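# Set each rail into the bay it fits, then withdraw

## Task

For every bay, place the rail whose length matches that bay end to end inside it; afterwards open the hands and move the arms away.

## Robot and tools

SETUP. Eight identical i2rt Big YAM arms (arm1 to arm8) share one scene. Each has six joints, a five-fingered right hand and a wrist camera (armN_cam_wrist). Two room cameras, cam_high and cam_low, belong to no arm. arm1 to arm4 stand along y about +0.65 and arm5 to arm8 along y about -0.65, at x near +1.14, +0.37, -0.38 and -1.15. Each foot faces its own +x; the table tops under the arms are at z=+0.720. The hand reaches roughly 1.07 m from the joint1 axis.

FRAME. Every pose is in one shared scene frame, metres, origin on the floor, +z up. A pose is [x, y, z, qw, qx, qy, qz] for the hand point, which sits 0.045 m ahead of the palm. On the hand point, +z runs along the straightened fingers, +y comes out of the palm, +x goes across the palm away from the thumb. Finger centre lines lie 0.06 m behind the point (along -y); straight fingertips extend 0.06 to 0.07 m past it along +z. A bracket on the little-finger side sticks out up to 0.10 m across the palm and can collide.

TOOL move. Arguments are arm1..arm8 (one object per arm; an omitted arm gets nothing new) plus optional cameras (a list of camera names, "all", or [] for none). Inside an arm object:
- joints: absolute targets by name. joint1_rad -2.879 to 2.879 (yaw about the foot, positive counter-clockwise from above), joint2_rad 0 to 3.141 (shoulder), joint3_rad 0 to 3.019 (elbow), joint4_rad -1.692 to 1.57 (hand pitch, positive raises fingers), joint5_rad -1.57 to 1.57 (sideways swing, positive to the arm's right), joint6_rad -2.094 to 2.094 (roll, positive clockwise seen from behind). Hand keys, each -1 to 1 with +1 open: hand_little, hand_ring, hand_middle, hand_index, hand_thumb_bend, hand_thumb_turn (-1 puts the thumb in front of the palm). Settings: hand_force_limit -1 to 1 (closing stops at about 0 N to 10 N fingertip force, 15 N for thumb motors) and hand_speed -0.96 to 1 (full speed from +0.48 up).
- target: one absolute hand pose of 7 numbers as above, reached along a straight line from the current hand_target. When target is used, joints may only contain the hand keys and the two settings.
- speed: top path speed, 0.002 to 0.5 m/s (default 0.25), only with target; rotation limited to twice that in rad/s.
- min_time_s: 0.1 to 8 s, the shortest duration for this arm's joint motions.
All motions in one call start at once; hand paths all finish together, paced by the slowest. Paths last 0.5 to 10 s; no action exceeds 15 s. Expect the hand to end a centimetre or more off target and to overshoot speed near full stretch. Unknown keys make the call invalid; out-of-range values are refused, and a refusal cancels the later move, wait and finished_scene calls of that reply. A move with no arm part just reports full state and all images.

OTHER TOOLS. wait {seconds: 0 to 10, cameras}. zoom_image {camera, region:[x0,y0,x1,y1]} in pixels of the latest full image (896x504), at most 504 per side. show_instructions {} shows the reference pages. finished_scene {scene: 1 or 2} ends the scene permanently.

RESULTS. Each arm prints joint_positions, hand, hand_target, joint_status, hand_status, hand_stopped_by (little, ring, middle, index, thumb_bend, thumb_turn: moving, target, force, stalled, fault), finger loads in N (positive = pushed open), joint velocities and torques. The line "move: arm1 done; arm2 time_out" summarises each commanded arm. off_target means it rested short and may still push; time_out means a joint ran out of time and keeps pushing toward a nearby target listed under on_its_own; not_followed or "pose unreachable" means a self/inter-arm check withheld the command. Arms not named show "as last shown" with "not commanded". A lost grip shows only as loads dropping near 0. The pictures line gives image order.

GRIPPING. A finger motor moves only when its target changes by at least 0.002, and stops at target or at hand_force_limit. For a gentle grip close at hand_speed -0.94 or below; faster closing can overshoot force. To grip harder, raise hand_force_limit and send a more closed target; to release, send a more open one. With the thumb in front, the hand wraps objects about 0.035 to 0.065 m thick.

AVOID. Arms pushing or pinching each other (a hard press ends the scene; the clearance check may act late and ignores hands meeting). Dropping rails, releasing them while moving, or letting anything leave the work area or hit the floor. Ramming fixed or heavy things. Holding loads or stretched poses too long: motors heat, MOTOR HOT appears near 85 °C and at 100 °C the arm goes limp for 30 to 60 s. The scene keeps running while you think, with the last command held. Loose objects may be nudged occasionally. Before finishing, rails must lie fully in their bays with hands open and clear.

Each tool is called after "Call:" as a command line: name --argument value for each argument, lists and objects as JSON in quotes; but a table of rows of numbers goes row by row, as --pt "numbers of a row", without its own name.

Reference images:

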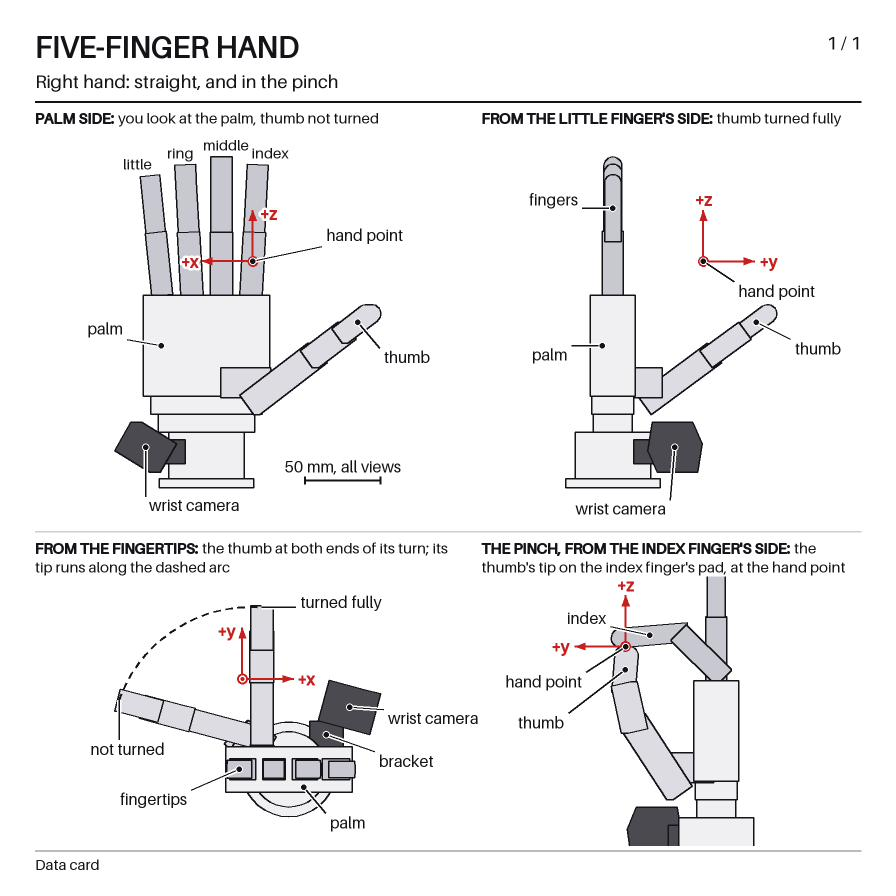

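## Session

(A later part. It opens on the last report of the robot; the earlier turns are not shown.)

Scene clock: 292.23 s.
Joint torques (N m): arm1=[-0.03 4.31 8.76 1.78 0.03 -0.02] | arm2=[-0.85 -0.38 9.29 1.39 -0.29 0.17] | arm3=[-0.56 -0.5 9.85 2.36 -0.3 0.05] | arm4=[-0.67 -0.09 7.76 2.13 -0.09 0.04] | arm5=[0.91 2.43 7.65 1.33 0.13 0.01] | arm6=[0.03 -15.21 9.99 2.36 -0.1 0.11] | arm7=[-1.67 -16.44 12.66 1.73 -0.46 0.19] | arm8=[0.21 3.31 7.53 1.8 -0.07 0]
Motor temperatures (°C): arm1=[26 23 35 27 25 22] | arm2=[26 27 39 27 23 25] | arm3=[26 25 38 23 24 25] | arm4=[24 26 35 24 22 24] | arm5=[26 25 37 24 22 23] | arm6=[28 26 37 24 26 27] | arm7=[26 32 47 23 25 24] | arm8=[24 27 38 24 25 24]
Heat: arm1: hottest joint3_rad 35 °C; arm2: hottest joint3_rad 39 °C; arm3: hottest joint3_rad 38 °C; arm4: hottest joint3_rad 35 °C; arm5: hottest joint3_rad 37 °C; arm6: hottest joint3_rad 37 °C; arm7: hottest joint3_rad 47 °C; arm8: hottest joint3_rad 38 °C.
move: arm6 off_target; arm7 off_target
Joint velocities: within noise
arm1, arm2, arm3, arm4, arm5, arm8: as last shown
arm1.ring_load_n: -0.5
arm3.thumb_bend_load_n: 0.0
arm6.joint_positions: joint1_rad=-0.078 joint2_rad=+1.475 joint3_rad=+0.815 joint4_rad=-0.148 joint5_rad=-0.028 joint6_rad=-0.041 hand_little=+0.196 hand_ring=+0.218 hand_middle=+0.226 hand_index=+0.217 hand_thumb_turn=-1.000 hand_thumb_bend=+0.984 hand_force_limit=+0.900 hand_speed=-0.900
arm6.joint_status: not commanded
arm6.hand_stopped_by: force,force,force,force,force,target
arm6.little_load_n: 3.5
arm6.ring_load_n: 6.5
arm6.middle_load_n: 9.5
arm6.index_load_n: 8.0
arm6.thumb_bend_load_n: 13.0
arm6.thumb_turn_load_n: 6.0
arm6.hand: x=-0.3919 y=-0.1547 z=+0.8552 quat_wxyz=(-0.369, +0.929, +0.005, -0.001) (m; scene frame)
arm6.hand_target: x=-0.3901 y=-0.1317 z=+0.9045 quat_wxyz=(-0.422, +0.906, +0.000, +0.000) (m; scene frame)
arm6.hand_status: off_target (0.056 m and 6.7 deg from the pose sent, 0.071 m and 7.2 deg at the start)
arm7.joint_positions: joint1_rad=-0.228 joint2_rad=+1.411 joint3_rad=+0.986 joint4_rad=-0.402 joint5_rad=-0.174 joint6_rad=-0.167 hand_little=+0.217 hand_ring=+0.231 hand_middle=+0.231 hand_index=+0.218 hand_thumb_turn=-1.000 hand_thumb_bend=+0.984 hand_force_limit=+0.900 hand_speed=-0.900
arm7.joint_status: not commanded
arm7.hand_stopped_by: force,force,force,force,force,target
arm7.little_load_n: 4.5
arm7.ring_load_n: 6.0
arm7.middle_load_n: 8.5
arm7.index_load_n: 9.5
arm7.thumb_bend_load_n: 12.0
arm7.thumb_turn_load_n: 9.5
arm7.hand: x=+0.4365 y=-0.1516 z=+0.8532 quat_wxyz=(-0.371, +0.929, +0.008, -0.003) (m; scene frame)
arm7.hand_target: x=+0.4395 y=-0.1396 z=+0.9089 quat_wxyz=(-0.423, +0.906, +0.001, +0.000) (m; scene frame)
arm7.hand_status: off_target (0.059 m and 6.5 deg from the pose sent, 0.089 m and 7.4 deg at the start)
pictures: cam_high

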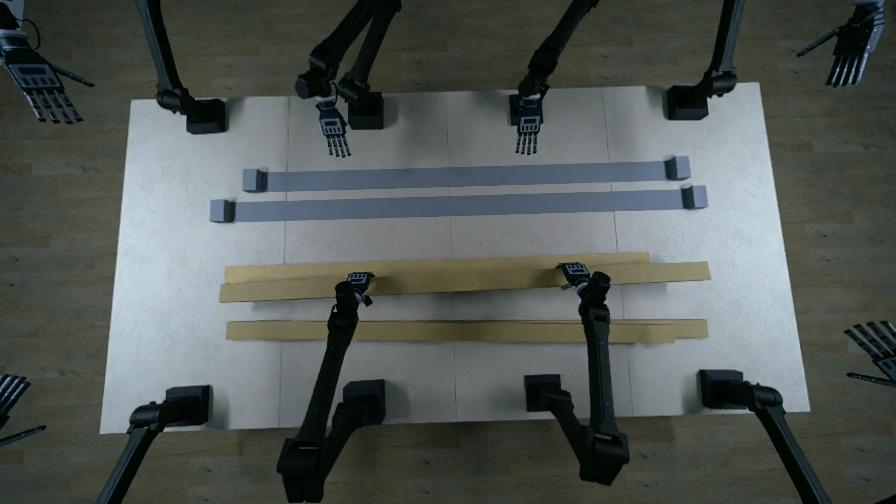

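Call:
move --arm6 '{"target": [-0.39, -0.182, 0.860, 0.4226, -0.9063, 0, 0], "speed": 0.08}' --arm7 '{"target": [0.44, -0.189, 0.858, 0.4226, -0.9063, 0, 0], "speed": 0.08}'

Call:
move --arm6 '{"target": [-0.39, -0.186, 0.810, 0.4226, -0.9063, 0, 0], "speed": 0.07}' --arm7 '{"target": [0.44, -0.192, 0.805, 0.4226, -0.9063, 0, 0], "speed": 0.07}' --cameras '["cam_high"]'

Scene clock: 307.00 s.
Joint torques (N m): arm1=[0.09 4.25 8.73 1.83 0.04 -0.02] | arm2=[-1.38 0.79 9.18 1.62 -0.38 0.2] | arm3=[-0.32 0.38 9.69 2.43 -0.25 0.05] | arm4=[-0.38 0.21 7.98 1.94 -0.05 0.06] | arm5=[0.91 2.43 7.65 1.37 0.14 0.01] | arm6=[-0.5 -13.04 9.2 3.49 -0.14 0.02] | arm7=[-1.55 -13.33 11.92 3.25 -0.44 0.18] | arm8=[0.15 3.31 7.51 1.8 -0.06 0]
Motor temperatures (°C): arm1=[26 23 35 27 25 22] | arm2=[26 27 39 27 23 25] | arm3=[26 25 38 23 24 25] | arm4=[24 26 35 24 22 24] | arm5=[26 25 37 24 22 23] | arm6=[28 26 37 24 26 27] | arm7=[26 32 47 23 26 24] | arm8=[24 27 38 24 25 24]
Heat: arm1: hottest joint3_rad 35 °C; arm2: hottest joint3_rad 39 °C; arm3: hottest joint3_rad 38 °C; arm4: hottest joint3_rad 35 °C; arm5: hottest joint3_rad 37 °C; arm6: hottest joint3_rad 37 °C; arm7: hottest joint3_rad 47 °C; arm8: hottest joint3_rad 38 °C.
move: arm6 off_target; arm7 off_target
Joint velocities: within noise
arm1, arm2, arm3, arm4, arm5, arm8: as last shown
arm1.ring_load_n: 0.0
arm2.middle_load_n: -0.5
arm3.middle_load_n: -0.5
arm4.ring_load_n: -0.5
arm6.joint_positions: joint1_rad=-0.078 joint2_rad=+1.417 joint3_rad=+0.620 joint4_rad=-0.034 joint5_rad=-0.031 joint6_rad=-0.041 hand_little=+0.196 hand_ring=+0.218 hand_middle=+0.226 hand_index=+0.217 hand_thumb_turn=-1.000 hand_thumb_bend=+0.984 hand_force_limit=+0.900 hand_speed=-0.900
arm6.joint_status: not commanded
arm6.hand_stopped_by: force,force,force,force,force,target
arm6.little_load_n: 3.5
arm6.ring_load_n: 6.0
arm6.middle_load_n: 9.5
arm6.index_load_n: 8.5
arm6.thumb_bend_load_n: 13.0
arm6.thumb_turn_load_n: 6.5
arm6.hand: x=-0.3954 y=-0.2173 z=+0.8149 quat_wxyz=(-0.359, +0.933, +0.005, -0.003) (m; scene frame)
arm6.hand_target: x=-0.3901 y=-0.1843 z=+0.8606 quat_wxyz=(-0.422, +0.906, +0.000, +0.000) (m; scene frame)
arm6.hand_status: off_target (0.058 m and 7.9 deg from the pose sent, 0.028 m and 6.7 deg at the start)
arm7.joint_positions: joint1_rad=-0.259 joint2_rad=+1.319 joint3_rad=+0.774 joint4_rad=-0.309 joint5_rad=-0.198 joint6_rad=-0.188 hand_little=+0.217 hand_ring=+0.231 hand_middle=+0.231 hand_index=+0.218 hand_thumb_turn=-1.000 hand_thumb_bend=+0.984 hand_force_limit=+0.900 hand_speed=-0.900
arm7.joint_status: not commanded
arm7.hand_stopped_by: force,force,force,force,force,target
arm7.little_load_n: 4.0
arm7.ring_load_n: 5.5
arm7.middle_load_n: 8.5
arm7.index_load_n: 9.5
arm7.thumb_bend_load_n: 12.0
arm7.thumb_turn_load_n: 10.5
arm7.hand: x=+0.4334 y=-0.2150 z=+0.8087 quat_wxyz=(-0.361, +0.932, +0.006, -0.008) (m; scene frame)
arm7.hand_target: x=+0.4394 y=-0.1914 z=+0.8581 quat_wxyz=(-0.422, +0.907, +0.001, +0.000) (m; scene frame)
arm7.hand_status: off_target (0.056 m and 7.7 deg from the pose sent, 0.038 m and 6.5 deg at the start)
pictures: none

Scene clock: 308.57 s.
Joint torques (N m): arm1=[0.21 4.37 8.76 1.76 0.04 -0.02] | arm2=[-1.61 0.26 9.05 1.74 -0.4 0.17] | arm3=[-0.44 -0.5 9.78 2.24 -0.26 0.04] | arm4=[-0.26 1.32 7.87 2.22 -0.07 0.06] | arm5=[0.97 2.43 7.65 1.35 0.14 0.01] | arm6=[-0.79 -11.11 8.27 3.55 -0.14 0.05] | arm7=[-1.44 -10.17 11.21 3.55 -0.25 0.14] | arm8=[0.21 3.37 7.53 1.8 -0.07 0]
Motor temperatures (°C): arm1=[26 23 35 27 25 22] | arm2=[26 27 39 27 23 25] | arm3=[26 25 38 23 24 25] | arm4=[24 26 35 24 22 24] | arm5=[26 25 37 24 22 23] | arm6=[28 26 37 24 26 27] | arm7=[26 32 47 23 26 24] | arm8=[24 27 38 24 25 24]
Heat: arm1: hottest joint3_rad 35 °C; arm2: hottest joint3_rad 39 °C; arm3: hottest joint3_rad 38 °C; arm4: hottest joint3_rad 35 °C; arm5: hottest joint3_rad 37 °C; arm6: hottest joint3_rad 37 °C; arm7: hottest joint3_rad 47 °C; arm8: hottest joint3_rad 38 °C.
move: arm6 off_target; arm7 off_target
Joint velocities: within noise
arm1, arm2, arm3, arm4, arm5, arm8: as last shown
arm2.middle_load_n: 0.0
arm4.ring_load_n: 0.0
arm6.joint_positions: joint1_rad=-0.078 joint2_rad=+1.505 joint3_rad=+0.561 joint4_rad=+0.146 joint5_rad=-0.032 joint6_rad=-0.041 hand_little=+0.196 hand_ring=+0.218 hand_middle=+0.226 hand_index=+0.217 hand_thumb_turn=-0.999 hand_thumb_bend=+0.984 hand_force_limit=+0.900 hand_speed=-0.900
arm6.joint_status: not commanded
arm6.hand_stopped_by: force,force,force,force,force,target
arm6.little_load_n: 3.0
arm6.ring_load_n: 6.0
arm6.middle_load_n: 10.0
arm6.index_load_n: 8.5
arm6.thumb_bend_load_n: 13.0
arm6.thumb_turn_load_n: 7.0
arm6.hand: x=-0.3956 y=-0.2188 z=+0.7809 quat_wxyz=(-0.374, +0.927, +0.005, -0.002) (m; scene frame)
arm6.hand_target: x=-0.3898 y=-0.1879 z=+0.8111 quat_wxyz=(-0.422, +0.906, +0.000, +0.000) (m; scene frame)
arm6.hand_status: off_target (0.044 m and 6.1 deg from the pose sent, 0.032 m and 7.9 deg at the start)
arm7.joint_positions: joint1_rad=-0.262 joint2_rad=+1.359 joint3_rad=+0.685 joint4_rad=-0.147 joint5_rad=-0.203 joint6_rad=-0.183 hand_little=+0.217 hand_ring=+0.231 hand_middle=+0.231 hand_index=+0.218 hand_thumb_turn=-1.000 hand_thumb_bend=+0.984 hand_force_limit=+0.900 hand_speed=-0.900
arm7.joint_status: not commanded
arm7.hand_stopped_by: force,force,force,force,force,target
arm7.little_load_n: 4.5
arm7.ring_load_n: 6.0
arm7.middle_load_n: 8.0
arm7.index_load_n: 9.5
arm7.thumb_bend_load_n: 12.0
arm7.thumb_turn_load_n: 9.0
arm7.hand: x=+0.4329 y=-0.2199 z=+0.7735 quat_wxyz=(-0.376, +0.926, +0.005, -0.006) (m; scene frame)
arm7.hand_target: x=+0.4397 y=-0.1940 z=+0.8060 quat_wxyz=(-0.422, +0.907, +0.001, +0.000) (m; scene frame)
arm7.hand_status: off_target (0.043 m and 5.8 deg from the pose sent, 0.024 m and 7.7 deg at the start)
pictures: cam_high

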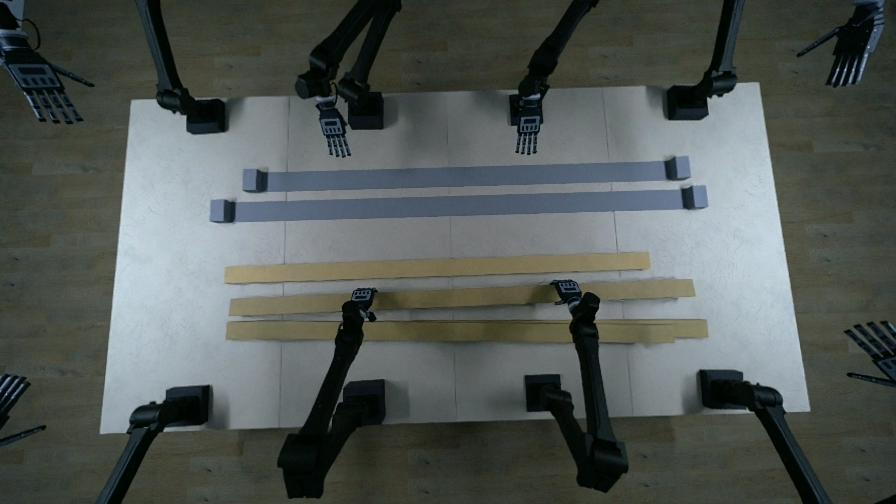

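Call:
move --arm6 '{"target": [-0.39, -0.172, 0.780, 0.4226, -0.9063, 0, 0], "speed": 0.06}' --arm7 '{"target": [0.44, -0.180, 0.768, 0.4226, -0.9063, 0, 0], "speed": 0.06}'

Call:
move --arm6 '{"target": [-0.39, -0.185, 0.758, 0.4226, -0.9063, 0, 0], "speed": 0.06}' --arm7 '{"target": [0.44, -0.190, 0.744, 0.4226, -0.9063, 0, 0], "speed": 0.06}' --cameras '["arm6_cam_wrist", "arm7_cam_wrist", "cam_high"]'

Scene clock: 317.20 s.
Joint torques (N m): arm1=[0.21 4.42 8.76 1.89 0.03 -0.01] | arm2=[-1.14 -0.38 9.16 1.61 -0.32 0.19] | arm3=[0.09 0.38 9.92 2.28 -0.32 0.05] | arm4=[0.26 0.03 7.95 2.11 -0.11 0.05] | arm5=[0.91 2.49 7.66 1.36 0.14 0.02] | arm6=[-0.15 -9.93 8.88 3.3 -0.11 0.04] | arm7=[-0.73 -9.17 10.44 4.07 0.07 0.15] | arm8=[0.21 3.31 7.51 1.8 -0.06 0]
Motor temperatures (°C): arm1=[26 23 35 27 25 22] | arm2=[26 27 39 27 23 25] | arm3=[26 25 38 23 24 25] | arm4=[24 26 35 24 22 24] | arm5=[26 25 37 24 22 23] | arm6=[28 26 37 24 26 27] | arm7=[26 32 46 23 26 24] | arm8=[24 27 38 24 25 24]
Heat: arm1: hottest joint3_rad 35 °C; arm2: hottest joint3_rad 39 °C; arm3: hottest joint3_rad 38 °C; arm4: hottest joint3_rad 35 °C; arm5: hottest joint3_rad 37 °C; arm6: hottest joint3_rad 37 °C; arm7: hottest joint3_rad 46 °C; arm8: hottest joint3_rad 38 °C.
move: arm6 off_target; arm7 off_target
Joint velocities: within noise
arm1, arm2, arm3, arm4, arm5, arm8: as last shown
arm3.middle_load_n: 0.0
arm6.joint_positions: joint1_rad=-0.079 joint2_rad=+1.601 joint3_rad=+0.561 joint4_rad=+0.253 joint5_rad=-0.033 joint6_rad=-0.042 hand_little=+0.196 hand_ring=+0.218 hand_middle=+0.226 hand_index=+0.217 hand_thumb_turn=-0.999 hand_thumb_bend=+0.984 hand_force_limit=+0.900 hand_speed=-0.900
arm6.joint_status: not commanded
arm6.hand_stopped_by: force,force,force,force,force,target
arm6.little_load_n: 3.5
arm6.ring_load_n: 6.0
arm6.middle_load_n: 8.5
arm6.index_load_n: 7.0
arm6.thumb_bend_load_n: 13.5
arm6.thumb_turn_load_n: 4.5
arm6.hand: x=-0.3952 y=-0.2106 z=+0.7567 quat_wxyz=(-0.380, +0.925, +0.005, -0.002) (m; scene frame)
arm6.hand_target: x=-0.3898 y=-0.1744 z=+0.7819 quat_wxyz=(-0.422, +0.906, +0.000, +0.000) (m; scene frame)
arm6.hand_status: off_target (0.045 m and 5.4 deg from the pose sent, 0.047 m and 6.1 deg at the start)
arm7.joint_positions: joint1_rad=-0.262 joint2_rad=+1.445 joint3_rad=+0.671 joint4_rad=-0.032 joint5_rad=-0.206 joint6_rad=-0.178 hand_little=+0.217 hand_ring=+0.231 hand_middle=+0.231 hand_index=+0.218 hand_thumb_turn=-1.000 hand_thumb_bend=+0.984 hand_force_limit=+0.900 hand_speed=-0.900
arm7.joint_status: not commanded
arm7.hand_stopped_by: force,force,force,force,force,target
arm7.little_load_n: 5.0
arm7.ring_load_n: 6.0
arm7.middle_load_n: 7.0
arm7.index_load_n: 8.0
arm7.thumb_bend_load_n: 12.0
arm7.thumb_turn_load_n: 7.5
arm7.hand: x=+0.4353 y=-0.2089 z=+0.7469 quat_wxyz=(-0.383, +0.924, +0.004, -0.007) (m; scene frame)
arm7.hand_target: x=+0.4397 y=-0.1820 z=+0.7693 quat_wxyz=(-0.422, +0.906, +0.000, -0.001) (m; scene frame)
arm7.hand_status: off_target (0.036 m and 5.0 deg from the pose sent, 0.041 m and 5.8 deg at the start)
pictures: none

Scene clock: 318.33 s.
Joint torques (N m): arm1=[0.15 4.31 8.73 1.85 0.02 -0.04] | arm2=[-0.73 0.15 9.09 1.7 -0.38 0.17] | arm3=[0.21 0.21 9.74 2.26 -0.26 0.06] | arm4=[0.38 0.03 8.1 2.03 -0.09 0.05] | arm5=[0.91 2.49 7.66 1.33 0.13 0.01] | arm6=[-0.5 -8.23 6.56 3.14 -0.11 0.05] | arm7=[-1.14 -6.53 9.05 3.75 0.13 0.04] | arm8=[0.15 3.37 7.51 1.8 -0.06 0]
Motor temperatures (°C): arm1=[26 23 35 27 25 22] | arm2=[26 27 39 27 23 25] | arm3=[26 25 38 23 24 25] | arm4=[24 26 35 24 22 24] | arm5=[26 25 37 24 22 23] | arm6=[28 26 37 24 26 27] | arm7=[26 32 46 23 26 24] | arm8=[24 27 38 24 25 24]
Heat: arm1: hottest joint3_rad 35 °C; arm2: hottest joint3_rad 39 °C; arm3: hottest joint3_rad 38 °C; arm4: hottest joint3_rad 35 °C; arm5: hottest joint3_rad 37 °C; arm6: hottest joint3_rad 37 °C; arm7: hottest joint3_rad 46 °C; arm8: hottest joint3_rad 38 °C.
move: arm6 off_target; arm7 off_target
Joint velocities: within noise
arm1, arm2, arm3, arm4, arm5, arm8: as last shown
arm1.ring_load_n: 0.5
arm4.index_load_n: 0.5
arm6.joint_positions: joint1_rad=-0.079 joint2_rad=+1.631 joint3_rad=+0.546 joint4_rad=+0.356 joint5_rad=-0.034 joint6_rad=-0.042 hand_little=+0.196 hand_ring=+0.218 hand_middle=+0.226 hand_index=+0.217 hand_thumb_turn=-0.999 hand_thumb_bend=+0.984 hand_force_limit=+0.900 hand_speed=-0.900
arm6.joint_status: not commanded
arm6.hand_stopped_by: force,force,force,force,force,target
arm6.little_load_n: 2.0
arm6.ring_load_n: 4.5
arm6.middle_load_n: 7.5
arm6.index_load_n: 7.0
arm6.thumb_bend_load_n: 14.0
arm6.thumb_turn_load_n: 6.0
arm6.hand: x=-0.3948 y=-0.2016 z=+0.7542 quat_wxyz=(-0.406, +0.914, +0.006, -0.001) (m; scene frame)
arm6.hand_target: x=-0.3899 y=-0.1857 z=+0.7586 quat_wxyz=(-0.422, +0.906, +0.000, +0.000) (m; scene frame)
arm6.hand_status: off_target (0.018 m and 2.2 deg from the pose sent, 0.026 m and 5.4 deg at the start)
arm7.joint_positions: joint1_rad=-0.262 joint2_rad=+1.454 joint3_rad=+0.638 joint4_rad=+0.066 joint5_rad=-0.210 joint6_rad=-0.168 hand_little=+0.217 hand_ring=+0.231 hand_middle=+0.231 hand_index=+0.218 hand_thumb_turn=-1.000 hand_thumb_bend=+0.984 hand_force_limit=+0.900 hand_speed=-0.900
arm7.joint_status: not commanded
arm7.hand_stopped_by: force,force,force,force,force,target
arm7.little_load_n: 4.5
arm7.ring_load_n: 5.0
arm7.middle_load_n: 5.5
arm7.index_load_n: 7.0
arm7.thumb_bend_load_n: 12.5
arm7.thumb_turn_load_n: 7.0
arm7.hand: x=+0.4351 y=-0.2041 z=+0.7437 quat_wxyz=(-0.408, +0.913, +0.004, -0.004) (m; scene frame)
arm7.hand_target: x=+0.4400 y=-0.1907 z=+0.7445 quat_wxyz=(-0.422, +0.906, +0.000, +0.000) (m; scene frame)
arm7.hand_status: off_target (0.015 m and 1.9 deg from the pose sent, 0.020 m and 5.0 deg at the start)
arm8.middle_load_n: 0.5
pictures: arm6_cam_wrist, arm7_cam_wrist, cam_high
camera_calibration:
arm6_cam_wrist: T_world_to_cam=[[0.234556, -0.667575, -0.70663, 0.490502], [-0.831541, -0.514297, 0.209853, -0.590002], [-0.503511, 0.53837, -0.675748, 0.534206], [0, 0, 0, 1]] pos_world=[-0.336683, -0.26359, 0.831406]
arm7_cam_wrist: T_world_to_cam=[[0.215457, -0.643552, -0.734452, 0.326927], [-0.818398, -0.529315, 0.22372, 0.0800686], [-0.532731, 0.552872, -0.640726, 0.937443], [0, 0, 0, 1]] pos_world=[0.494494, -0.26551, 0.822843]

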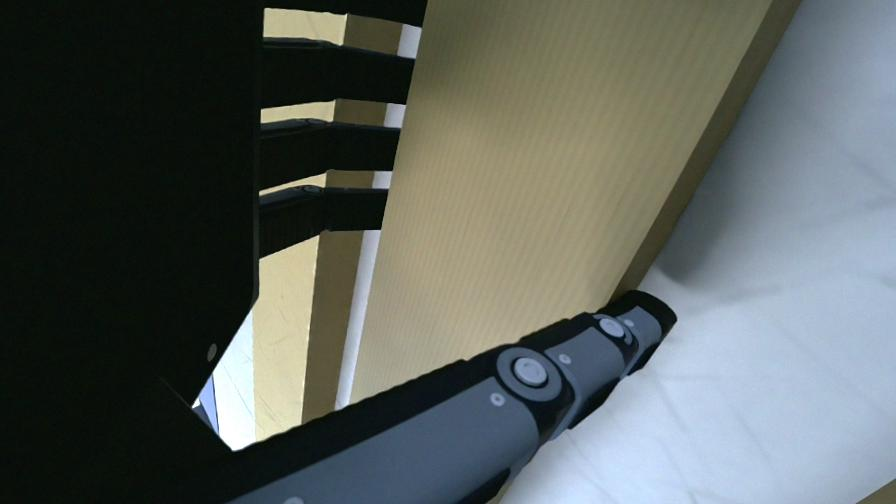

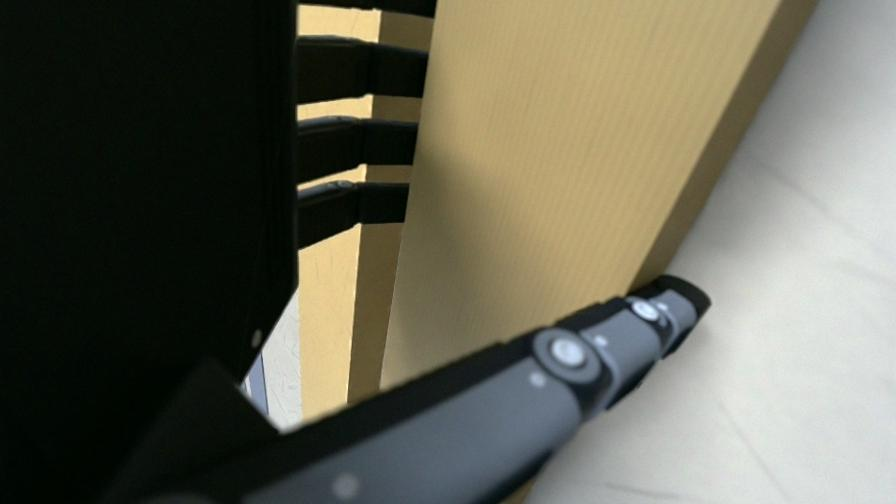

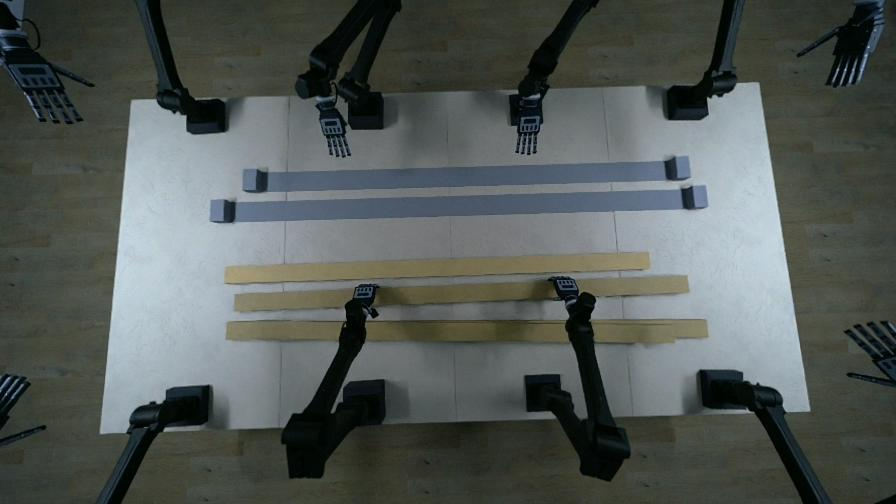

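Call:
move --arm6 '{"joints": {"hand_speed": -0.5, "hand_little": 1, "hand_ring": 1, "hand_middle": 1, "hand_index": 1, "hand_thumb_bend": 1}}' --arm7 '{"joints": {"hand_speed": -0.5, "hand_little": 1, "hand_ring": 1, "hand_middle": 1, "hand_index": 1, "hand_thumb_bend": 1}}' --arm2 '{"target": [0.43, 0.10, 0.93, 0, 0, -0.9063, 0.4226], "speed": 0.2}' --arm3 '{"target": [-0.455, 0.10, 0.93, 0, 0, -0.9063, 0.4226], "speed": 0.2}'

Call:
zoom_image --camera "cam_high" --region '[200, 230, 320, 320]'

Call:
zoom_image --camera "cam_high" --region '[600, 230, 720, 320]'

Scene clock: 335.40 s.
Joint torques (N m): arm1=[0.09 4.07 8.76 1.81 0.03 -0.01] | arm2=[0.62 -10.4 12.85 1.85 0.18 0.23] | arm3=[1.49 -9.76 14.68 2.45 0.19 0.07] | arm4=[-0.62 0.21 7.91 1.92 -0.12 0.02] | arm5=[0.97 2.43 7.65 1.36 0.13 0.01] | arm6=[-0.67 -9.99 6.53 2.54 -0.1 0.05] | arm7=[-1.2 -8.41 9.17 2.63 0.03 0.01] | arm8=[0.21 3.37 7.53 1.8 -0.07 0]
Motor temperatures (°C): arm1=[26 23 35 27 25 22] | arm2=[26 27 39 27 23 25] | arm3=[26 25 38 23 24 25] | arm4=[24 26 35 24 22 24] | arm5=[26 25 37 24 22 23] | arm6=[28 26 36 24 26 27] | arm7=[26 31 43 23 25 24] | arm8=[24 27 38 24 25 24]
Heat: arm1: hottest joint3_rad 35 °C; arm2: hottest joint3_rad 39 °C; arm3: hottest joint3_rad 38 °C; arm4: hottest joint3_rad 35 °C; arm5: hottest joint3_rad 37 °C; arm6: hottest joint3_rad 36 °C; arm7: hottest joint3_rad 43 °C; arm8: hottest joint3_rad 38 °C.
move: arm2 off_target; arm3 off_target; arm6 done; arm7 done
Joint velocities: within noise
arm1, arm4, arm5, arm8: as last shown
arm2.joint_positions: joint1_rad=+0.030 joint2_rad=+1.371 joint3_rad=+1.051 joint4_rad=-0.434 joint5_rad=+0.039 joint6_rad=+0.024 hand_little=+1.000 hand_ring=+1.000 hand_middle=+1.000 hand_index=+1.000 hand_thumb_turn=-1.000 hand_thumb_bend=+1.000 hand_force_limit=+0.000 hand_speed=+0.000
arm2.joint_status: not commanded
arm2.hand_stopped_by: target,target,target,target,target,target
arm2.little_load_n: 0.0
arm2.ring_load_n: 0.0
arm2.middle_load_n: 0.0
arm2.index_load_n: 0.0
arm2.thumb_bend_load_n: -0.5
arm2.thumb_turn_load_n: 0.0
arm2.hand: x=+0.4246 y=+0.1220 z=+0.9064 quat_wxyz=(+0.004, +0.004, -0.918, +0.398) (m; scene frame)
arm2.hand_target: x=+0.4299 y=+0.1017 z=+0.9303 quat_wxyz=(+0.000, +0.000, -0.906, +0.423) (m; scene frame)
arm2.hand_status: off_target (0.033 m and 3.2 deg from the pose sent, 0.350 m and 4.3 deg at the start)
arm3.joint_positions: joint1_rad=-0.216 joint2_rad=+1.420 joint3_rad=+0.958 joint4_rad=-0.326 joint5_rad=-0.173 joint6_rad=-0.152 hand_little=+1.000 hand_ring=+1.000 hand_middle=+1.000 hand_index=+1.000 hand_thumb_turn=-1.000 hand_thumb_bend=+1.000 hand_force_limit=+0.000 hand_speed=+0.000
arm3.joint_status: not commanded
arm3.hand_stopped_by: target,target,target,target,target,target
arm3.little_load_n: 0.0
arm3.ring_load_n: 0.0
arm3.middle_load_n: 0.0
arm3.index_load_n: 0.0
arm3.thumb_bend_load_n: 0.0
arm3.thumb_turn_load_n: 0.0
arm3.hand: x=-0.4524 y=+0.1319 z=+0.9000 quat_wxyz=(-0.006, -0.003, -0.921, +0.389) (m; scene frame)
arm3.hand_target: x=-0.4544 y=+0.1029 z=+0.9309 quat_wxyz=(+0.000, +0.000, -0.906, +0.423) (m; scene frame)
arm3.hand_status: off_target (0.044 m and 4.3 deg from the pose sent, 0.345 m and 5.4 deg at the start)
arm4.index_load_n: 0.0
arm6.joint_positions: joint1_rad=-0.079 joint2_rad=+1.653 joint3_rad=+0.544 joint4_rad=+0.370 joint5_rad=-0.035 joint6_rad=-0.043 hand_little=+1.000 hand_ring=+1.000 hand_middle=+1.000 hand_index=+1.000 hand_thumb_turn=-1.000 hand_thumb_bend=+1.000 hand_force_limit=+0.900 hand_speed=-0.500
arm6.joint_status: all done
arm6.hand_stopped_by: target,target,target,target,target,target
arm6.little_load_n: 0.5
arm6.ring_load_n: -0.5
arm6.middle_load_n: -1.5
arm6.index_load_n: 0.0
arm6.thumb_bend_load_n: 0.0
arm6.thumb_turn_load_n: 0.0
arm6.hand: x=-0.3950 y=-0.2035 z=+0.7465 quat_wxyz=(-0.401, +0.916, +0.006, -0.002) (m; scene frame)
arm6.hand_target: x=-0.3900 y=-0.1857 z=+0.7584 quat_wxyz=(-0.422, +0.906, +0.000, +0.000) (m; scene frame)
arm6.hand_status: not commanded
arm7.joint_positions: joint1_rad=-0.262 joint2_rad=+1.472 joint3_rad=+0.633 joint4_rad=+0.090 joint5_rad=-0.207 joint6_rad=-0.167 hand_little=+1.000 hand_ring=+1.000 hand_middle=+1.000 hand_index=+1.000 hand_thumb_turn=-1.000 hand_thumb_bend=+1.000 hand_force_limit=+0.900 hand_speed=-0.500
arm7.joint_status: all done
arm7.hand_stopped_by: target,target,target,target,target,target
arm7.little_load_n: 0.0
arm7.ring_load_n: 0.0
arm7.middle_load_n: 0.0
arm7.index_load_n: 0.0
arm7.thumb_bend_load_n: 0.0
arm7.thumb_turn_load_n: 0.0
arm7.hand: x=+0.4360 y=-0.2031 z=+0.7375 quat_wxyz=(-0.409, +0.913, +0.003, -0.003) (m; scene frame)
arm7.hand_target: x=+0.4400 y=-0.1908 z=+0.7444 quat_wxyz=(-0.422, +0.906, +0.000, +0.000) (m; scene frame)
arm7.hand_status: not commanded
arm8.middle_load_n: -0.5
pictures: none

Scaled by 4.200.
This view is cut from an older image: the scene may have changed since it was taken.

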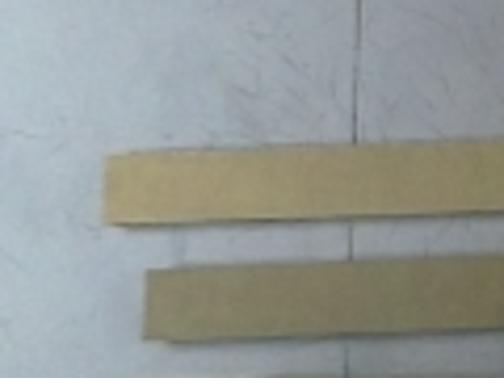

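Scaled by 4.200.
This view is cut from an older image: the scene may have changed since it was taken.

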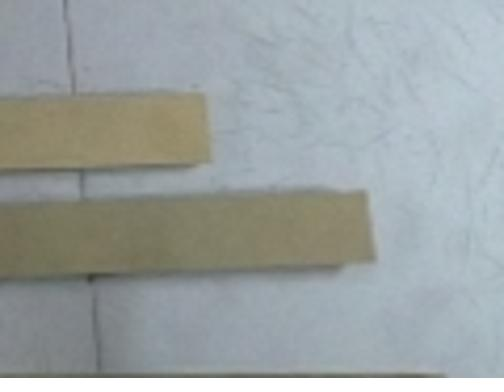

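Call:
move --arm6 '{"target": [-0.39, -0.205, 0.85, 0.4226, -0.9063, 0, 0], "speed": 0.15}' --arm7 '{"target": [0.44, -0.205, 0.84, 0.4226, -0.9063, 0, 0], "speed": 0.15}' --arm2 '{"joints": {"hand_little": 0.5, "hand_ring": 0.5, "hand_middle": 0.5, "hand_index": 0.5}}' --arm3 '{"joints": {"hand_little": 0.5, "hand_ring": 0.5, "hand_middle": 0.5, "hand_index": 0.5}}'

Call:
move --arm6 '{"target": [-0.39, -0.346, 0.87, 0.4226, -0.9063, 0, 0], "speed": 0.2}' --arm7 '{"target": [0.46, -0.386, 0.86, 0.4226, -0.9063, 0, 0], "speed": 0.2}' --arm2 '{"target": [0.335, -0.090, 0.86, 0, 0, -0.9063, 0.4226], "speed": 0.2}' --arm3 '{"target": [-0.455, -0.090, 0.85, 0, 0, -0.9063, 0.4226], "speed": 0.2}' --cameras '["cam_high"]'

Scene clock: 369.50 s.
Joint torques (N m): arm1=[0.09 4.01 8.76 1.77 0.04 -0.03] | arm2=[0.67 -9 13.03 1.96 0.07 0.22] | arm3=[1.67 -10.4 14.63 2.4 0.18 0] | arm4=[-0.38 0.26 7.84 2.02 -0.1 0.06] | arm5=[0.97 2.55 7.64 1.33 0.13 0.01] | arm6=[-0.5 -8.7 10.13 1.31 -0.11 0.04] | arm7=[-1.49 -7.59 13.39 1.11 -0.08 -0.06] | arm8=[0.21 3.37 7.53 1.81 -0.06 0]
Motor temperatures (°C): arm1=[26 23 35 27 25 22] | arm2=[26 28 43 27 22 25] | arm3=[26 25 39 23 24 25] | arm4=[24 26 35 24 22 24] | arm5=[26 25 37 24 22 23] | arm6=[28 25 35 24 26 27] | arm7=[26 30 43 23 25 24] | arm8=[24 27 38 24 25 24]
Heat: arm1: hottest joint3_rad 35 °C; arm2: hottest joint3_rad 43 °C; arm3: hottest joint3_rad 39 °C; arm4: hottest joint3_rad 35 °C; arm5: hottest joint3_rad 37 °C; arm6: hottest joint3_rad 35 °C; arm7: hottest joint3_rad 43 °C; arm8: hottest joint3_rad 38 °C.
move: arm2 done; arm3 done; arm6 off_target; arm7 off_target
Joint velocities: within noise
arm1.joint_positions: joint1_rad=+0.161 joint2_rad=+0.542 joint3_rad=+1.331 joint4_rad=-1.419 joint5_rad=-0.133 joint6_rad=-1.445 hand_little=+1.000 hand_ring=+1.000 hand_middle=+1.000 hand_index=+1.000 hand_thumb_turn=+1.000 hand_thumb_bend=+1.000 hand_force_limit=+0.000 hand_speed=-0.800
arm1.joint_status: not commanded
arm1.hand_stopped_by: target,target,target,target,target,target
arm1.little_load_n: 0.0
arm1.ring_load_n: 0.0
arm1.middle_load_n: 0.0
arm1.index_load_n: 0.0
arm1.thumb_bend_load_n: 0.0
arm1.thumb_turn_load_n: 0.0
arm1.hand: x=+1.1381 y=+0.4625 z=+1.2338 quat_wxyz=(+0.233, +0.648, -0.605, +0.399) (m; scene frame)
arm1.hand_target: x=+1.1379 y=+0.4635 z=+1.2436 quat_wxyz=(+0.240, +0.645, -0.601, +0.407) (m; scene frame)
arm1.hand_status: not commanded
arm2.joint_positions: joint1_rad=+0.030 joint2_rad=+1.371 joint3_rad=+1.051 joint4_rad=-0.434 joint5_rad=+0.039 joint6_rad=+0.024 hand_little=+0.500 hand_ring=+0.500 hand_middle=+0.500 hand_index=+0.500 hand_thumb_turn=-1.000 hand_thumb_bend=+1.000 hand_force_limit=+0.000 hand_speed=+0.000
arm2.joint_status: all done
arm2.hand_stopped_by: target,target,target,target,target,target
arm2.little_load_n: 0.0
arm2.ring_load_n: 0.0
arm2.middle_load_n: 0.0
arm2.index_load_n: 0.0
arm2.thumb_bend_load_n: 0.0
arm2.thumb_turn_load_n: 0.0
arm2.hand: x=+0.4246 y=+0.1220 z=+0.9064 quat_wxyz=(+0.004, +0.004, -0.918, +0.398) (m; scene frame)
arm2.hand_target: x=+0.4298 y=+0.1017 z=+0.9303 quat_wxyz=(+0.000, +0.000, -0.906, +0.423) (m; scene frame)
arm2.hand_status: not commanded
arm3.joint_positions: joint1_rad=-0.216 joint2_rad=+1.420 joint3_rad=+0.958 joint4_rad=-0.326 joint5_rad=-0.173 joint6_rad=-0.151 hand_little=+0.500 hand_ring=+0.500 hand_middle=+0.500 hand_index=+0.500 hand_thumb_turn=-1.000 hand_thumb_bend=+1.000 hand_force_limit=+0.000 hand_speed=+0.000
arm3.joint_status: all done
arm3.hand_stopped_by: target,target,target,target,target,target
arm3.little_load_n: 0.0
arm3.ring_load_n: 0.0
arm3.middle_load_n: 0.0
arm3.index_load_n: 0.0
arm3.thumb_bend_load_n: 0.0
arm3.thumb_turn_load_n: 0.0
arm3.hand: x=-0.4524 y=+0.1318 z=+0.8998 quat_wxyz=(-0.006, -0.004, -0.921, +0.389) (m; scene frame)
arm3.hand_target: x=-0.4543 y=+0.1029 z=+0.9310 quat_wxyz=(+0.000, +0.000, -0.906, +0.423) (m; scene frame)
arm3.hand_status: not commanded
arm4.joint_positions: joint1_rad=-0.268 joint2_rad=+0.629 joint3_rad=+1.398 joint4_rad=-1.367 joint5_rad=-0.217 joint6_rad=-1.085 hand_little=+1.000 hand_ring=+1.000 hand_middle=+1.000 hand_index=+1.000 hand_thumb_turn=+1.000 hand_thumb_bend=+1.000 hand_force_limit=+0.000 hand_speed=-0.800
arm4.joint_status: not commanded
arm4.hand_stopped_by: target,target,target,target,target,target
arm4.little_load_n: 0.0
arm4.ring_load_n: 0.0
arm4.middle_load_n: 0.0
arm4.index_load_n: 0.0
arm4.thumb_bend_load_n: 0.0
arm4.thumb_turn_load_n: 0.0
arm4.hand: x=-1.1984 y=+0.4319 z=+1.2351 quat_wxyz=(+0.206, +0.414, -0.777, +0.428) (m; scene frame)
arm4.hand_target: x=-1.1983 y=+0.4323 z=+1.2476 quat_wxyz=(+0.214, +0.412, -0.770, +0.438) (m; scene frame)
arm4.hand_status: not commanded
arm5.joint_positions: joint1_rad=+0.011 joint2_rad=+0.614 joint3_rad=+1.457 joint4_rad=-1.493 joint5_rad=-0.095 joint6_rad=-1.307 hand_little=+1.000 hand_ring=+1.000 hand_middle=+1.000 hand_index=+1.000 hand_thumb_turn=+1.000 hand_thumb_bend=+1.000 hand_force_limit=+0.000 hand_speed=-0.800
arm5.joint_status: not commanded
arm5.hand_stopped_by: target,target,target,target,target,target
arm5.little_load_n: 0.0
arm5.ring_load_n: 0.0
arm5.middle_load_n: 0.0
arm5.index_load_n: 0.0
arm5.thumb_bend_load_n: 0.0
arm5.thumb_turn_load_n: 0.0
arm5.hand: x=-1.1150 y=-0.4527 z=+1.2485 quat_wxyz=(-0.385, +0.688, +0.572, +0.224) (m; scene frame)
arm5.hand_target: x=-1.1149 y=-0.4531 z=+1.2579 quat_wxyz=(-0.394, +0.684, +0.569, +0.230) (m; scene frame)
arm5.hand_status: not commanded
arm6.joint_positions: joint1_rad=-0.080 joint2_rad=+1.338 joint3_rad=+0.544 joint4_rad=+0.056 joint5_rad=-0.035 joint6_rad=-0.043 hand_little=+1.000 hand_ring=+1.000 hand_middle=+1.000 hand_index=+1.000 hand_thumb_turn=-1.000 hand_thumb_bend=+1.000 hand_force_limit=+0.900 hand_speed=-0.500
arm6.joint_status: not commanded
arm6.hand_stopped_by: target,target,target,target,target,target
arm6.little_load_n: 0.0
arm6.ring_load_n: 0.0
arm6.middle_load_n: 0.0
arm6.index_load_n: 0.0
arm6.thumb_bend_load_n: 0.0
arm6.thumb_turn_load_n: 0.0
arm6.hand: x=-0.3952 y=-0.2253 z=+0.8287 quat_wxyz=(-0.402, +0.916, +0.006, -0.002) (m; scene frame)
arm6.hand_target: x=-0.3900 y=-0.2058 z=+0.8503 quat_wxyz=(-0.423, +0.906, +0.000, +0.000) (m; scene frame)
arm6.hand_status: off_target (0.030 m and 2.7 deg from the pose sent, 0.104 m and 2.7 deg at the start)
arm7.joint_positions: joint1_rad=-0.270 joint2_rad=+1.250 joint3_rad=+0.692 joint4_rad=-0.205 joint5_rad=-0.214 joint6_rad=-0.167 hand_little=+1.000 hand_ring=+1.000 hand_middle=+1.000 hand_index=+1.000 hand_thumb_turn=-1.000 hand_thumb_bend=+1.000 hand_force_limit=+0.900 hand_speed=-0.500
arm7.joint_status: not commanded
arm7.hand_stopped_by: target,target,target,target,target,target
arm7.little_load_n: 0.0
arm7.ring_load_n: 0.0
arm7.middle_load_n: 0.0
arm7.index_load_n: 0.0
arm7.thumb_bend_load_n: 0.0
arm7.thumb_turn_load_n: 0.0
arm7.hand: x=+0.4318 y=-0.2228 z=+0.8146 quat_wxyz=(-0.403, +0.915, +0.000, -0.006) (m; scene frame)
arm7.hand_target: x=+0.4397 y=-0.2061 z=+0.8401 quat_wxyz=(-0.423, +0.906, +0.000, +0.000) (m; scene frame)
arm7.hand_status: off_target (0.032 m and 2.6 deg from the pose sent, 0.103 m and 1.8 deg at the start)
arm8.joint_positions: joint1_rad=-0.155 joint2_rad=+0.618 joint3_rad=+1.318 joint4_rad=-1.293 joint5_rad=-0.218 joint6_rad=-1.221 hand_little=+1.000 hand_ring=+1.000 hand_middle=+1.000 hand_index=+1.000 hand_thumb_turn=+1.000 hand_thumb_bend=+1.000 hand_force_limit=+0.000 hand_speed=-0.800
arm8.joint_status: not commanded
arm8.hand_stopped_by: target,target,target,target,target,target
arm8.little_load_n: 0.0
arm8.ring_load_n: 0.0
arm8.middle_load_n: 0.0
arm8.index_load_n: 0.0
arm8.thumb_bend_load_n: 0.0
arm8.thumb_turn_load_n: 0.0
arm8.hand: x=+1.1831 y=-0.4101 z=+1.2144 quat_wxyz=(-0.411, +0.742, +0.478, +0.228) (m; scene frame)
arm8.hand_target: x=+1.1830 y=-0.4103 z=+1.2243 quat_wxyz=(-0.418, +0.737, +0.476, +0.235) (m; scene frame)
arm8.hand_status: not commanded
pictures: none

Scene clock: 371.70 s.
Joint torques (N m): arm1=[0.03 4.25 8.76 1.85 0.01 -0.03] | arm2=[-1.08 -17.2 12.71 0.94 -0.23 -0.05] | arm3=[1.14 -17.79 14.24 1.89 0.2 0.08] | arm4=[-0.67 0.62 8.09 1.98 -0.14 0.04] | arm5=[0.91 2.43 7.66 1.35 0.13 0.01] | arm6=[-1.03 -3.19 8.46 1.52 -0.11 -0.09] | arm7=[-1.44 -0.73 10.14 0.99 -0.23 -0.11] | arm8=[0.21 3.37 7.53 1.8 -0.06 0]
Motor temperatures (°C): arm1=[26 23 35 27 25 22] | arm2=[26 28 43 27 22 25] | arm3=[26 25 40 23 24 25] | arm4=[24 26 35 24 22 24] | arm5=[26 25 37 24 22 23] | arm6=[28 25 35 24 26 27] | arm7=[26 30 43 23 25 24] | arm8=[24 27 38 24 25 24]
Heat: arm1: hottest joint3_rad 35 °C; arm2: hottest joint3_rad 43 °C; arm3: hottest joint3_rad 40 °C; arm4: hottest joint3_rad 35 °C; arm5: hottest joint3_rad 37 °C; arm6: hottest joint3_rad 35 °C; arm7: hottest joint3_rad 43 °C; arm8: hottest joint3_rad 38 °C.
move: arm2 off_target; arm3 off_target; arm6 done; arm7 done
Joint velocities: within noise
arm1, arm4, arm5, arm8: as last shown
arm2.joint_positions: joint1_rad=-0.125 joint2_rad=+1.914 joint3_rad=+1.546 joint4_rad=-0.364 joint5_rad=-0.081 joint6_rad=-0.058 hand_little=+0.500 hand_ring=+0.500 hand_middle=+0.500 hand_index=+0.500 hand_thumb_turn=-1.000 hand_thumb_bend=+1.000 hand_force_limit=+0.000 hand_speed=+0.000
arm2.joint_status: not commanded
arm2.hand_stopped_by: target,target,target,target,target,target
arm2.little_load_n: 0.0
arm2.ring_load_n: 0.0
arm2.middle_load_n: 0.0
arm2.index_load_n: 0.0
arm2.thumb_bend_load_n: 0.0
arm2.thumb_turn_load_n: 0.0
arm2.hand: x=+0.3399 y=-0.0746 z=+0.8428 quat_wxyz=(-0.003, -0.005, -0.913, +0.409) (m; scene frame)
arm2.hand_target: x=+0.3352 y=-0.0890 z=+0.8600 quat_wxyz=(+0.000, +0.000, -0.906, +0.423) (m; scene frame)
arm2.hand_status: off_target (0.024 m and 1.9 deg from the pose sent, 0.235 m and 3.2 deg at the start)
arm3.joint_positions: joint1_rad=-0.149 joint2_rad=+1.962 joint3_rad=+1.444 joint4_rad=-0.245 joint5_rad=-0.122 joint6_rad=-0.108 hand_little=+0.500 hand_ring=+0.500 hand_middle=+0.500 hand_index=+0.500 hand_thumb_turn=-1.000 hand_thumb_bend=+1.000 hand_force_limit=+0.000 hand_speed=+0.000
arm3.joint_status: not commanded
arm3.hand_stopped_by: target,target,target,target,target,target
arm3.little_load_n: 0.0
arm3.ring_load_n: 0.0
arm3.middle_load_n: 0.0
arm3.index_load_n: 0.0
arm3.thumb_bend_load_n: 0.0
arm3.thumb_turn_load_n: 0.0
arm3.hand: x=-0.4561 y=-0.0625 z=+0.8234 quat_wxyz=(-0.003, -0.001, -0.918, +0.396) (m; scene frame)
arm3.hand_target: x=-0.4547 y=-0.0878 z=+0.8509 quat_wxyz=(+0.000, +0.000, -0.906, +0.423) (m; scene frame)
arm3.hand_status: off_target (0.038 m and 3.3 deg from the pose sent, 0.227 m and 4.3 deg at the start)
arm6.joint_positions: joint1_rad=-0.116 joint2_rad=+0.766 joint3_rad=+0.313 joint4_rad=-0.242 joint5_rad=-0.064 joint6_rad=-0.054 hand_little=+1.000 hand_ring=+1.000 hand_middle=+1.000 hand_index=+1.000 hand_thumb_turn=-1.000 hand_thumb_bend=+1.000 hand_force_limit=+0.900 hand_speed=-0.500
arm6.joint_status: not commanded
arm6.hand_stopped_by: target,target,target,target,target,target
arm6.little_load_n: 0.0
arm6.ring_load_n: 0.0
arm6.middle_load_n: -0.5
arm6.index_load_n: 0.0
arm6.thumb_bend_load_n: 0.0
arm6.thumb_turn_load_n: 0.0
arm6.hand: x=-0.3939 y=-0.3444 z=+0.8693 quat_wxyz=(-0.422, +0.907, +0.001, -0.004) (m; scene frame)
arm6.hand_target: x=-0.3901 y=-0.3459 z=+0.8699 quat_wxyz=(-0.423, +0.906, +0.000, +0.000) (m; scene frame)
arm6.hand_status: done (0.004 m and 0.4 deg from the pose sent, 0.128 m and 2.7 deg at the start)
arm7.joint_positions: joint1_rad=-0.620 joint2_rad=+0.702 joint3_rad=+0.504 joint4_rad=-0.604 joint5_rad=-0.469 joint6_rad=-0.416 hand_little=+1.000 hand_ring=+1.000 hand_middle=+1.000 hand_index=+1.000 hand_thumb_turn=-1.000 hand_thumb_bend=+1.000 hand_force_limit=+0.900 hand_speed=-0.500
arm7.joint_status: not commanded
arm7.hand_stopped_by: target,target,target,target,target,target
arm7.little_load_n: 0.0
arm7.ring_load_n: 0.0
arm7.middle_load_n: 0.0
arm7.index_load_n: 0.0
arm7.thumb_bend_load_n: 0.0
arm7.thumb_turn_load_n: 0.0
arm7.hand: x=+0.4597 y=-0.3819 z=+0.8601 quat_wxyz=(-0.424, +0.906, +0.000, -0.002) (m; scene frame)
arm7.hand_target: x=+0.4600 y=-0.3859 z=+0.8599 quat_wxyz=(-0.423, +0.906, +0.000, +0.000) (m; scene frame)
arm7.hand_status: done (0.004 m and 0.2 deg from the pose sent, 0.172 m and 2.6 deg at the start)
pictures: cam_high

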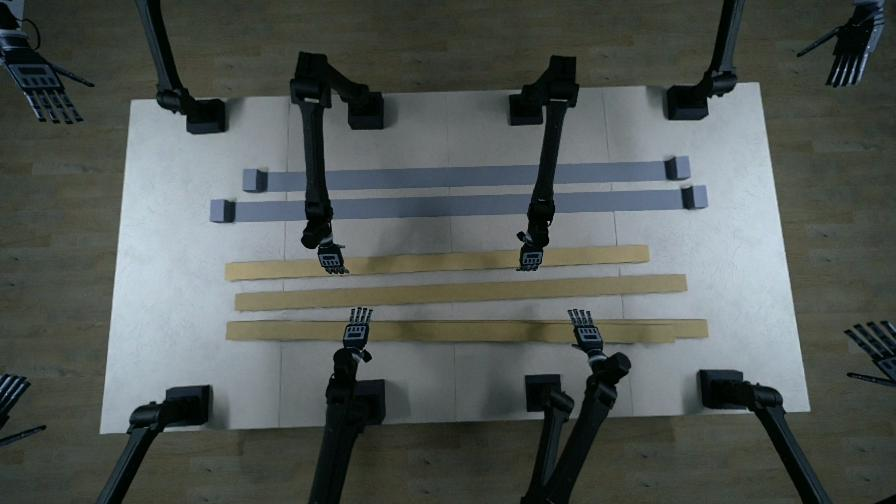

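Call:
zoom_image --camera "cam_high" --region '[200, 230, 320, 320]'

Call:
zoom_image --camera "cam_high" --region '[600, 230, 720, 320]'

Scaled by 4.200.

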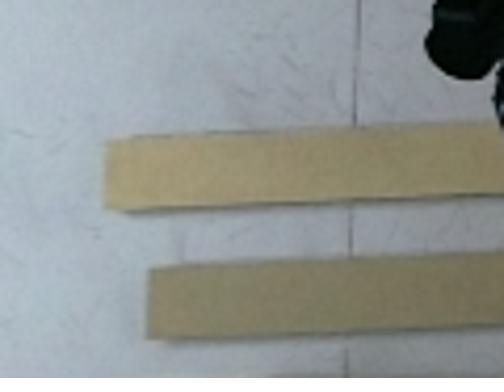

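Scaled by 4.200.

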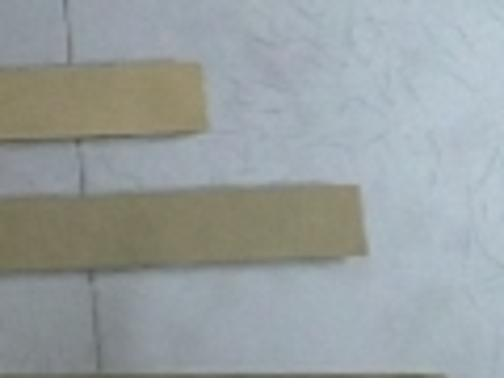

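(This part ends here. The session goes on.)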